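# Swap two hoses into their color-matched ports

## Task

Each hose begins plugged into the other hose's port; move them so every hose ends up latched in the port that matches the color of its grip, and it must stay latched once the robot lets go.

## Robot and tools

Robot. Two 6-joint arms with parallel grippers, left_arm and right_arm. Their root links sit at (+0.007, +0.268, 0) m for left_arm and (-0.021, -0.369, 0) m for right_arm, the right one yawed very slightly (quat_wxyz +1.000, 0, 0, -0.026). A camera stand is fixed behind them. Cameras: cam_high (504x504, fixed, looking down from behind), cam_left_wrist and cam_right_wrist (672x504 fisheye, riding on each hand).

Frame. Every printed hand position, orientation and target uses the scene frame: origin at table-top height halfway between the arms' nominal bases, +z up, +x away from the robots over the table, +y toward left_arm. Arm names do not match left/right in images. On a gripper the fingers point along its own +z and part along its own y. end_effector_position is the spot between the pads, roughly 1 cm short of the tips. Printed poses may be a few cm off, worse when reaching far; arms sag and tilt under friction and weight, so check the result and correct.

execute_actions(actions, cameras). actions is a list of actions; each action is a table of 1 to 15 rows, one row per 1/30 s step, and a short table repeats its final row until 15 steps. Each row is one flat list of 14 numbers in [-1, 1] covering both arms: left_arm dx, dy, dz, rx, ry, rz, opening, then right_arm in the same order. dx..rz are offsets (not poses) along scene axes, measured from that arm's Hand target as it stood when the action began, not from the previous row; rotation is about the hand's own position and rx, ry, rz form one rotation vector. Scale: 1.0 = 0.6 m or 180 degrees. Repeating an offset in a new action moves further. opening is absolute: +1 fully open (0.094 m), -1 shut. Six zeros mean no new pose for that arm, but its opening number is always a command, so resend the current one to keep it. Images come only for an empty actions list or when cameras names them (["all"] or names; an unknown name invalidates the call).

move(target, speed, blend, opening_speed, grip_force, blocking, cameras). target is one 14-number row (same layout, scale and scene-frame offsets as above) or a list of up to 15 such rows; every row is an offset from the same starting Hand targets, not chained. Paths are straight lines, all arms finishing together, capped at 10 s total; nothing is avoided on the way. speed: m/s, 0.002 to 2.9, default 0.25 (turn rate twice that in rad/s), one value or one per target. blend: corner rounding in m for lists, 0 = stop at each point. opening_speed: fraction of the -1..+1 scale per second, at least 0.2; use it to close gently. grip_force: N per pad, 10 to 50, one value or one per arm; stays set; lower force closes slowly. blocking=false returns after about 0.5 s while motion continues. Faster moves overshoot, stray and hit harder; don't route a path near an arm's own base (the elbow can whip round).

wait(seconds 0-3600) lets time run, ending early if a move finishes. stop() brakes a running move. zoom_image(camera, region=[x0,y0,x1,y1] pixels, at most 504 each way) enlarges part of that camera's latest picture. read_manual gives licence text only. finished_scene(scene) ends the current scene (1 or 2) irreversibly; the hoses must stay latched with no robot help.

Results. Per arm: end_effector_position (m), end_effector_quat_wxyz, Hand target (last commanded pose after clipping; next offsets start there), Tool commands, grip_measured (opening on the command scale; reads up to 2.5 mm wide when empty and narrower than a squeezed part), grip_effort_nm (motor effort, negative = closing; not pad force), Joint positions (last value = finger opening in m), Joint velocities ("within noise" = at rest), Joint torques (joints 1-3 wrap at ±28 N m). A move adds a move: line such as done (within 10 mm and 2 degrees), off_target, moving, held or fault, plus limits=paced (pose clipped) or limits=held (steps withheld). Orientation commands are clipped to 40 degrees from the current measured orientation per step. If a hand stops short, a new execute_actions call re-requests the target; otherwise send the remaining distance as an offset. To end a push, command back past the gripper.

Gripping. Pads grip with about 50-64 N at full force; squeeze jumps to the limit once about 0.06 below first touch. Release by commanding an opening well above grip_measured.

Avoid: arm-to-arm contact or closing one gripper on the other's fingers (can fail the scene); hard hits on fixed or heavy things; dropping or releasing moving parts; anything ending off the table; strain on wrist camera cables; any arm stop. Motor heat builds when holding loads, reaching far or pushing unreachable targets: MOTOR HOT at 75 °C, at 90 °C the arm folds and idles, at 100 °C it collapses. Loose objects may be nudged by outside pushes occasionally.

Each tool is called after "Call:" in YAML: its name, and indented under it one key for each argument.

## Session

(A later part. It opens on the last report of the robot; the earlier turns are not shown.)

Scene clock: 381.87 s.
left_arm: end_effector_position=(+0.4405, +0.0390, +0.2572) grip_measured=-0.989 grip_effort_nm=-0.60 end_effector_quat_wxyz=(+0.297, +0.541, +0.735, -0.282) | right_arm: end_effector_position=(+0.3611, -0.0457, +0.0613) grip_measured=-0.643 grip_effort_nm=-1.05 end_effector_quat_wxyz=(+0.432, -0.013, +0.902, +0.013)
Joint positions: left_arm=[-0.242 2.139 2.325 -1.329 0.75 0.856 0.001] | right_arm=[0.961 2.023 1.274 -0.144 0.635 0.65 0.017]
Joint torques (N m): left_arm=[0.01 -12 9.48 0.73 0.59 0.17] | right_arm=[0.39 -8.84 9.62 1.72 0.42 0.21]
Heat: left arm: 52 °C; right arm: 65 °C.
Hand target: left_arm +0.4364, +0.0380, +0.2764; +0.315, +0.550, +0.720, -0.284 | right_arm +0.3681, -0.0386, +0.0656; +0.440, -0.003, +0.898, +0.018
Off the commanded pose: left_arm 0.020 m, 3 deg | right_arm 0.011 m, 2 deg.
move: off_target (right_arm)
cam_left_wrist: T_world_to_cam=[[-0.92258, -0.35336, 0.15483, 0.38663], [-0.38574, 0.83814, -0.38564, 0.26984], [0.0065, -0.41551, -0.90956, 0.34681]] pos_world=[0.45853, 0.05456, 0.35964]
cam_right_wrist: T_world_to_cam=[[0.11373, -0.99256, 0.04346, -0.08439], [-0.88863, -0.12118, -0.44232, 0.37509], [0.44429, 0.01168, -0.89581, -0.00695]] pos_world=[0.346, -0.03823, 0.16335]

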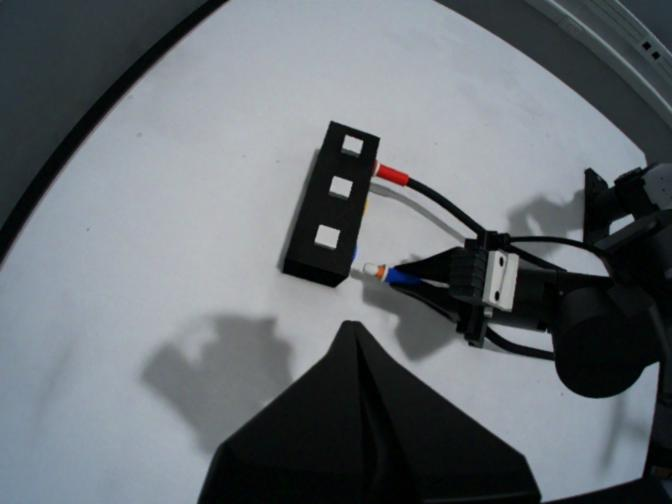

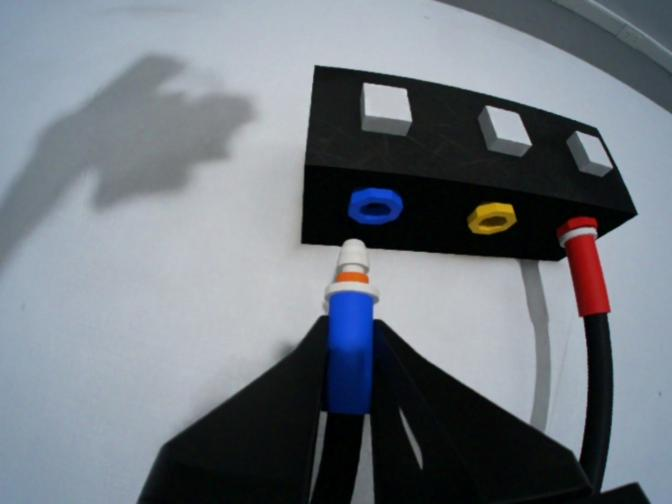

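Call:
move:
  target: [0,0,0,0,0,0,-1,0.042,-0.012,0.008,0,0,0,-1]
  speed: 0.15
  cameras: ["cam_left_wrist","cam_right_wrist"]

Call:
zoom_image:
  camera: "cam_right_wrist"
  region: [250, 100, 450, 300]

Call:
zoom_image:
  camera: "cam_left_wrist"
  region: [320, 180, 470, 360]

Scene clock: 382.90 s.
left_arm: end_effector_position=(+0.4405, +0.0390, +0.2572) grip_measured=-0.989 grip_effort_nm=-0.60 end_effector_quat_wxyz=(+0.297, +0.541, +0.735, -0.282) | right_arm: end_effector_position=(+0.3826, -0.0518, +0.0648) grip_measured=-0.643 grip_effort_nm=-1.05 end_effector_quat_wxyz=(+0.430, -0.008, +0.903, +0.014)
Joint positions: left_arm=[-0.242 2.139 2.325 -1.329 0.75 0.856 0.001] | right_arm=[0.911 2.046 1.322 -0.148 0.603 0.617 0.017]
Joint torques (N m): left_arm=[0.02 -12.01 9.48 0.72 0.59 0.17] | right_arm=[-0.27 -9.17 9.91 1.82 0.33 0.01]
Heat: left arm: 52 °C; right arm: 64 °C.
Hand target: left_arm +0.4364, +0.0380, +0.2764; +0.315, +0.550, +0.720, -0.284 | right_arm +0.3932, -0.0458, +0.0702; +0.440, -0.003, +0.898, +0.018
Off the commanded pose: left_arm 0.020 m, 3 deg | right_arm 0.014 m, 1 deg.
move: off_target (right_arm)
cam_left_wrist: T_world_to_cam=[[-0.92258, -0.35336, 0.15483, 0.38663], [-0.38574, 0.83814, -0.38564, 0.26984], [0.0065, -0.41551, -0.90956, 0.34681]] pos_world=[0.45853, 0.05456, 0.35964]
cam_right_wrist: T_world_to_cam=[[0.10489, -0.99379, 0.03706, -0.08933], [-0.89161, -0.11048, -0.43911, 0.39646], [0.44048, 0.01301, -0.89767, -0.01165]] pos_world=[0.36799, -0.04482, 0.16695]

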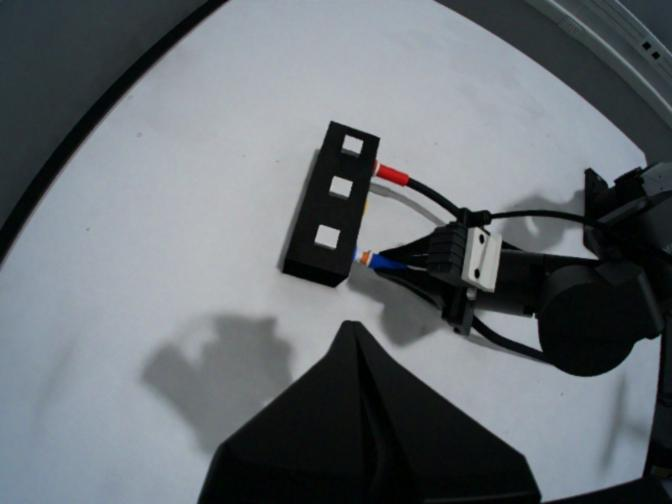

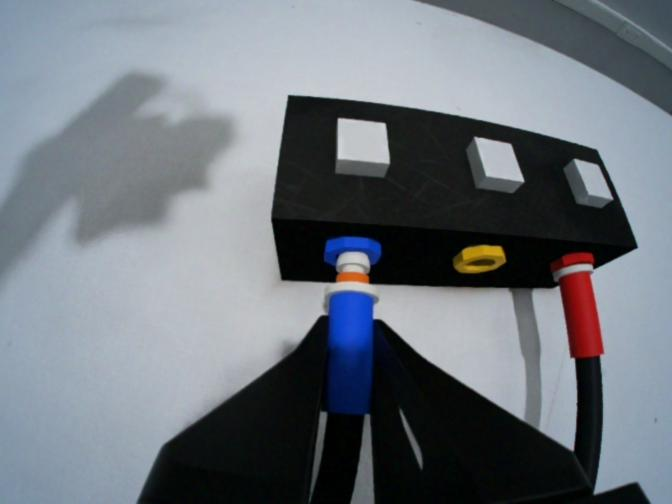

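Scaled by 2.520 from the camera's image (finer frame: 960x720).

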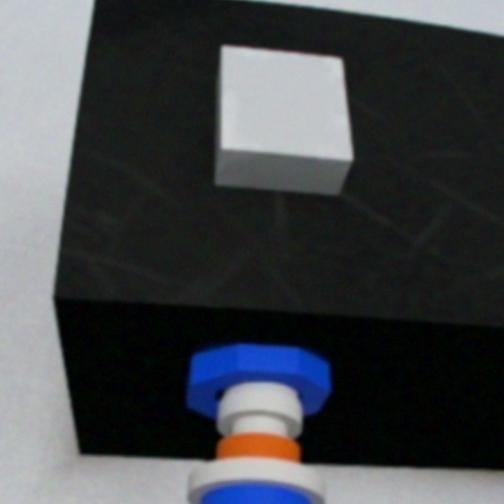

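Scaled by 2.800 from the camera's image (finer frame: 960x720).

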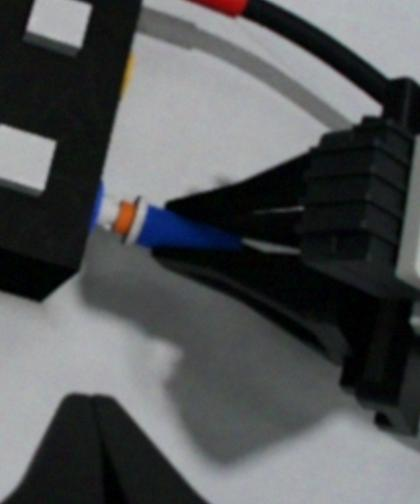

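Call:
move:
  target:
    - [0,0,0,0,0,0,-1,0.07,0.002,0.02,0,0,0,-1]
    - [0,0,0,0,0,0,-1,0.14,0.002,0.06,0,-0.07,0,-1]
  speed: 0.12
  cameras: ["cam_left_wrist","cam_right_wrist"]

Call:
zoom_image:
  camera: "cam_right_wrist"
  region: [250, 100, 450, 300]

Call:
zoom_image:
  camera: "cam_left_wrist"
  region: [320, 180, 470, 360]

Scene clock: 404.70 s.
left_arm: end_effector_position=(+0.4405, +0.0390, +0.2572) grip_measured=-0.989 grip_effort_nm=-0.60 end_effector_quat_wxyz=(+0.297, +0.541, +0.735, -0.282) | right_arm: end_effector_position=(+0.3918, -0.0533, +0.0683) grip_measured=-0.643 grip_effort_nm=-1.04 end_effector_quat_wxyz=(+0.397, -0.089, +0.913, -0.036)
Joint positions: left_arm=[-0.242 2.139 2.325 -1.329 0.75 0.856 0.001] | right_arm=[0.886 2.081 1.446 -0.308 0.569 0.45 0.017]
Joint torques (N m): left_arm=[0.02 -12.03 9.51 0.72 0.59 0.17] | right_arm=[-6.31 -8.77 9.58 5.21 1.21 -0.04]
Heat: left arm: 52 °C; right arm: 63 °C.
Hand target: left_arm +0.4364, +0.0380, +0.2764; +0.315, +0.550, +0.720, -0.284 | right_arm +0.4773, -0.0445, +0.1065; +0.536, -0.005, +0.844, +0.017
Off the commanded pose: left_arm 0.020 m, 3 deg | right_arm 0.094 m, 21 deg.
move: off_target (right_arm)
cam_left_wrist: T_world_to_cam=[[-0.92258, -0.35336, 0.15483, 0.38663], [-0.38574, 0.83814, -0.38564, 0.26984], [0.0065, -0.41551, -0.90956, 0.34681]] pos_world=[0.45853, 0.05456, 0.35964]
cam_right_wrist: T_world_to_cam=[[0.21494, -0.95896, 0.1849, -0.14322], [-0.89711, -0.2687, -0.35072, 0.39371], [0.38601, -0.09049, -0.91804, 0.00474]] pos_world=[0.38216, -0.03112, 0.16892]

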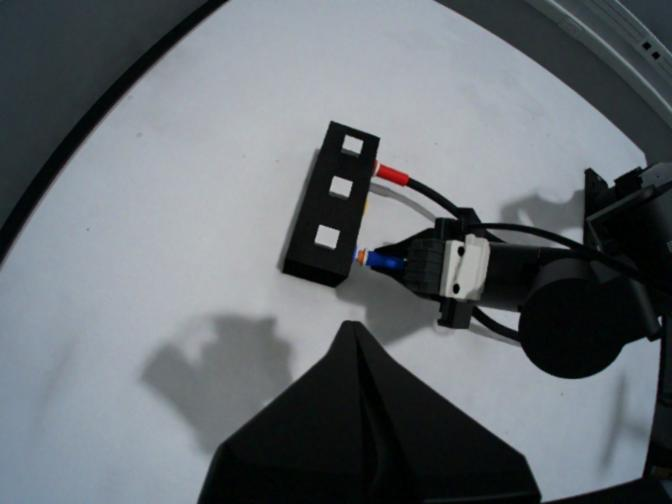

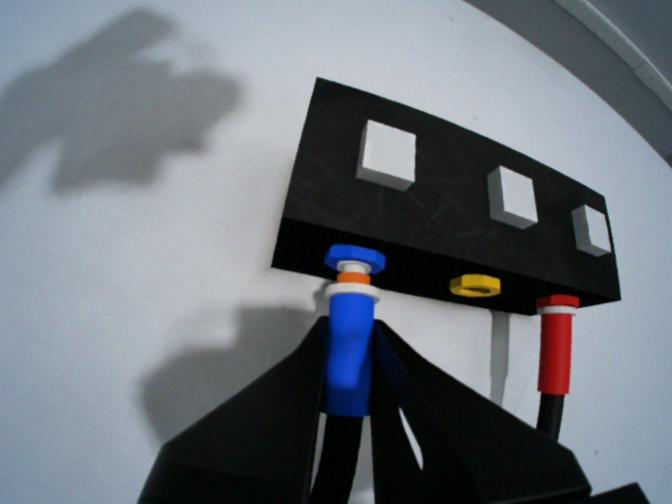

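Scaled by 2.520 from the camera's image (finer frame: 960x720).

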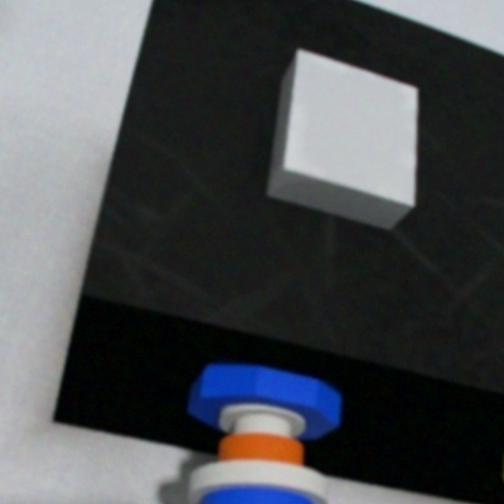

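Scaled by 2.800 from the camera's image (finer frame: 960x720).

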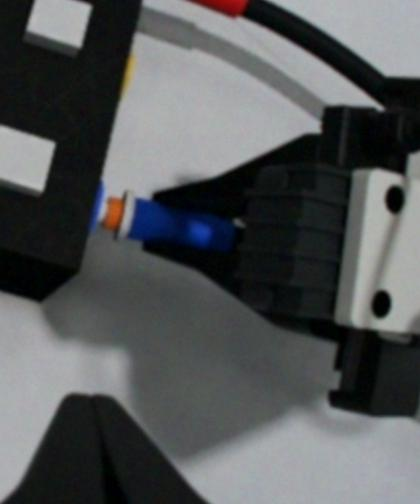

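Call:
move:
  target:
    - [0,0,0,0,0,0,-1,0.05,0.0,-0.02,0,-0.03,-0.03,-1]
    - [0,0,0,0,0,0,-1,0.1,0.0,0.04,0,-0.03,-0.04,-1]
  speed: 0.1
  cameras: ["cam_left_wrist","cam_right_wrist"]

Call:
zoom_image:
  camera: "cam_right_wrist"
  region: [250, 100, 450, 300]

Call:
zoom_image:
  camera: "cam_left_wrist"
  region: [320, 180, 470, 360]

Scene clock: 407.87 s.
left_arm: end_effector_position=(+0.4405, +0.0390, +0.2572) grip_measured=-0.989 grip_effort_nm=-0.60 end_effector_quat_wxyz=(+0.297, +0.541, +0.735, -0.282) | right_arm: end_effector_position=(+0.4031, -0.0529, +0.0649) grip_measured=-0.643 grip_effort_nm=-1.05 end_effector_quat_wxyz=(+0.405, -0.093, +0.906, -0.082)
Joint positions: left_arm=[-0.242 2.139 2.325 -1.329 0.75 0.856 0.001] | right_arm=[0.893 2.154 1.536 -0.36 0.652 0.431 0.017]
Joint torques (N m): left_arm=[0.03 -12.01 9.47 0.72 0.58 0.17] | right_arm=[-10.45 -9.07 16.05 5.46 1.61 0.06]
Heat: left arm: 52 °C; right arm: 69 °C.
Hand target: left_arm +0.4364, +0.0380, +0.2764; +0.315, +0.550, +0.720, -0.284 | right_arm +0.5372, -0.0446, +0.1302; +0.575, +0.047, +0.817, -0.017
Off the commanded pose: left_arm 0.020 m, 3 deg | right_arm 0.150 m, 28 deg.
move: off_target (right_arm)
cam_left_wrist: T_world_to_cam=[[-0.92258, -0.35336, 0.15483, 0.38663], [-0.38574, 0.83814, -0.38564, 0.26984], [0.0065, -0.41551, -0.90956, 0.34681]] pos_world=[0.45853, 0.05456, 0.35964]
cam_right_wrist: T_world_to_cam=[[0.18236, -0.9451, 0.27118, -0.13634], [-0.895, -0.27375, -0.35219, 0.40176], [0.40708, -0.17848, -0.89578, -0.01727]] pos_world=[0.39147, -0.02196, 0.163]

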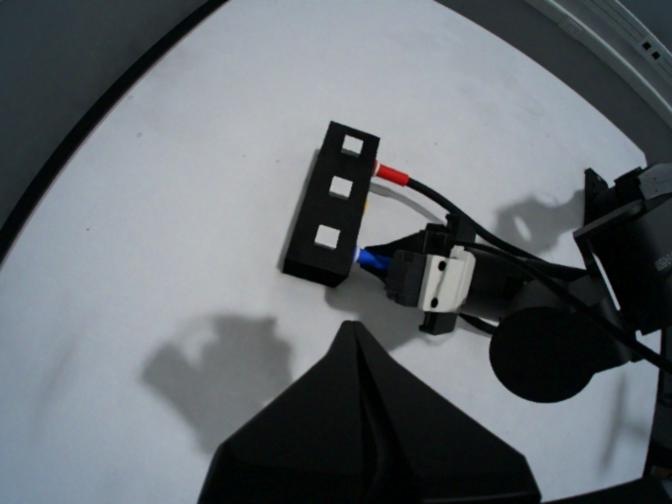

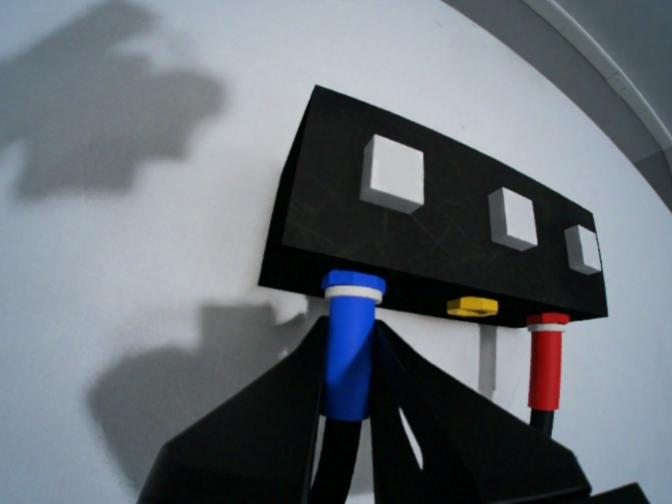

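Scaled by 2.520 from the camera's image (finer frame: 960x720).

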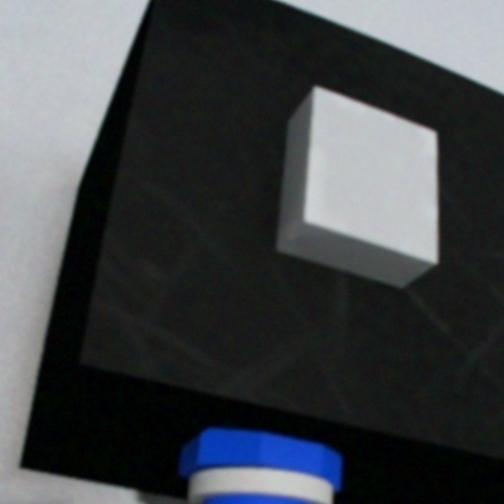

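Scaled by 2.800 from the camera's image (finer frame: 960x720).

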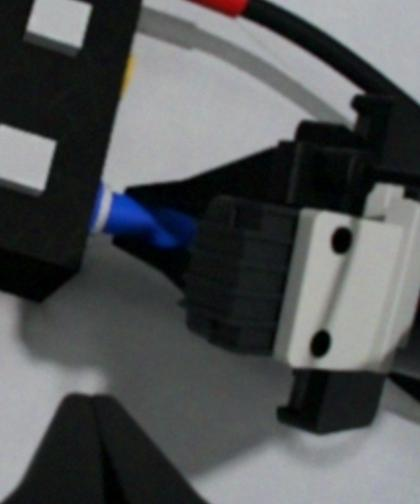

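Seated on the first go. Pull test.

Call:
move:
  target: [0,0,0,0,0,0,-1,-0.265,-0.012,-0.1,0,0.05,0.03,-1]
  speed: 0.15
  cameras: ["cam_right_wrist"]

Scene clock: 409.67 s.
left_arm: end_effector_position=(+0.4405, +0.0390, +0.2572) grip_measured=-0.989 grip_effort_nm=-0.59 end_effector_quat_wxyz=(+0.297, +0.541, +0.735, -0.282) | right_arm: end_effector_position=(+0.3935, -0.0491, +0.0596) grip_measured=-0.643 grip_effort_nm=-1.04 end_effector_quat_wxyz=(+0.504, -0.019, +0.863, +0.003)
Joint positions: left_arm=[-0.242 2.139 2.325 -1.329 0.75 0.856 0.001] | right_arm=[0.928 2.092 1.218 0.168 0.712 0.492 0.017]
Joint torques (N m): left_arm=[0.01 -12.01 9.47 0.72 0.58 0.18] | right_arm=[2.88 -14.91 3.47 1.55 0.74 0.8]
Heat: left arm: 52 °C; right arm: 69 °C.
Hand target: left_arm +0.4364, +0.0380, +0.2764; +0.315, +0.550, +0.720, -0.284 | right_arm +0.3782, -0.0518, +0.0703; +0.509, +0.007, +0.861, +0.007
Off the commanded pose: left_arm 0.020 m, 3 deg | right_arm 0.019 m, 3 deg.
move: off_target (right_arm)
cam_right_wrist: T_world_to_cam=[[0.10423, -0.9912, 0.08165, -0.08978], [-0.80368, -0.1323, -0.58016, 0.37691], [0.58586, -0.00515, -0.8104, -0.08445]] pos_world=[0.36175, -0.03956, 0.15757]

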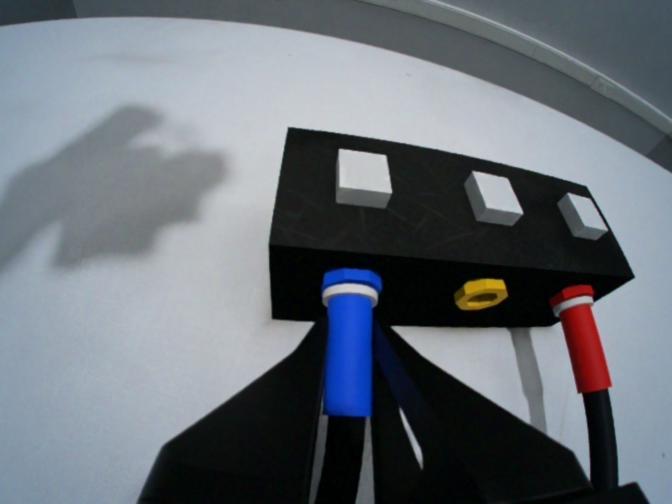

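Call:
move:
  target:
    - [0,0,0,0,0,0,-1,-0.03,0,0,0,0,0,-1]
    - [0,0,0,0,0,0,-1,0.01,0,0,0,0,0,-1]
    - [0,0,0,0,0,0,-1,0.01,0,0,0,0,0,-0.3]
    - [0,0,0,0,0,0,-1,-0.12,0,0.05,0,0,0,-0.3]
    - [0,0,0,0,0,0,-1,-0.12,0.0,0.15,0,0,0,-0.4]
  speed: 0.2
  cameras: ["all"]

Call:
zoom_image:
  camera: "cam_right_wrist"
  region: [180, 120, 480, 360]

Scene clock: 414.80 s.
left_arm: end_effector_position=(+0.4405, +0.0390, +0.2572) grip_measured=-0.989 grip_effort_nm=-0.60 end_effector_quat_wxyz=(+0.297, +0.541, +0.735, -0.282) | right_arm: end_effector_position=(+0.3025, -0.0568, +0.1391) grip_measured=-0.398 grip_effort_nm=-0.14 end_effector_quat_wxyz=(+0.496, -0.011, +0.868, -0.013)
Joint positions: left_arm=[-0.242 2.139 2.325 -1.329 0.75 0.856 0.001] | right_arm=[1.117 1.785 1.196 -0.309 0.862 0.721 0.028]
Joint torques (N m): left_arm=[0.03 -12.03 9.47 0.73 0.58 0.17] | right_arm=[0.31 -10.8 9.51 1.56 0.46 0.18]
Heat: left arm: 52 °C; right arm: 66 °C.
Hand target: left_arm +0.4364, +0.0380, +0.2764; +0.315, +0.550, +0.720, -0.284 | right_arm +0.3062, -0.0517, +0.1604; +0.509, +0.007, +0.861, +0.007
Off the commanded pose: left_arm 0.020 m, 3 deg | right_arm 0.022 m, 4 deg.
move: off_target (right_arm); target 3's new opening was sent with right_arm's hand 0.014 m and 3 deg from that target; target 5's new opening was sent with right_arm's hand 0.022 m and 3 deg from that target
cam_left_wrist: T_world_to_cam=[[-0.92258, -0.35336, 0.15483, 0.38663], [-0.38574, 0.83814, -0.38564, 0.26984], [0.0065, -0.41551, -0.90956, 0.34681]] pos_world=[0.45853, 0.05456, 0.35964]
cam_right_wrist: T_world_to_cam=[[0.07592, -0.99214, 0.09947, -0.08843], [-0.81897, -0.11895, -0.56137, 0.35174], [0.56879, -0.03884, -0.82156, 0.03811]] pos_world=[0.2731, -0.04441, 0.23756]

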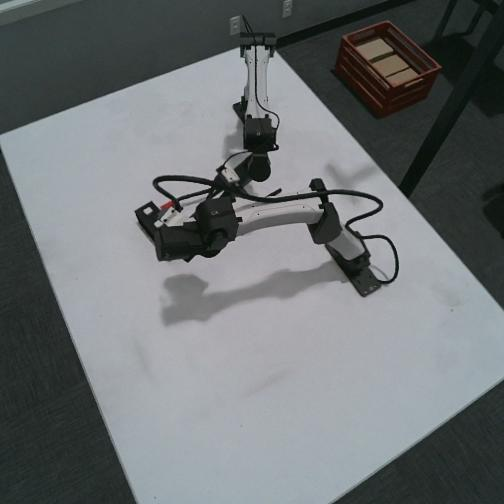

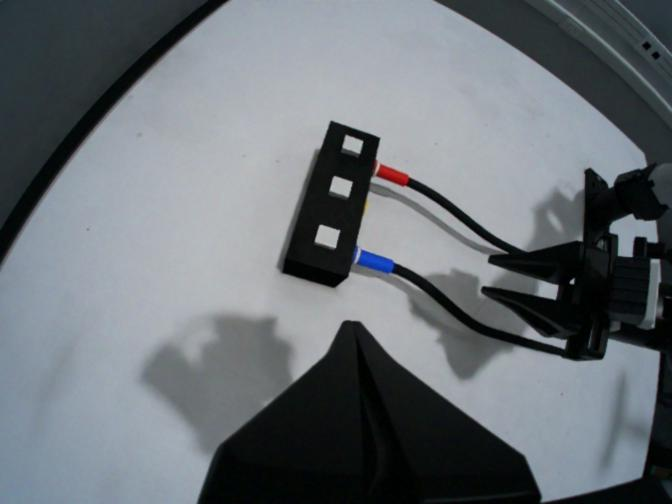

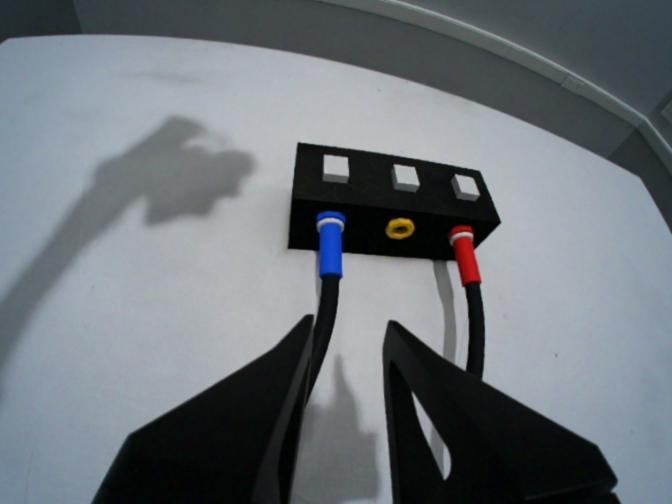

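Scaled by 1.680 from the camera's image (finer frame: 960x720).

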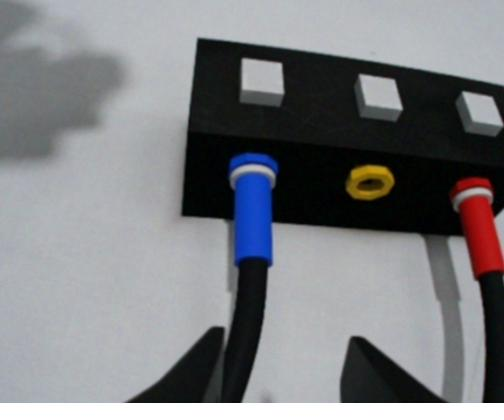

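Both latched.

Call:
finished_scene:
  scene: 1

The scene is finished: the task was done.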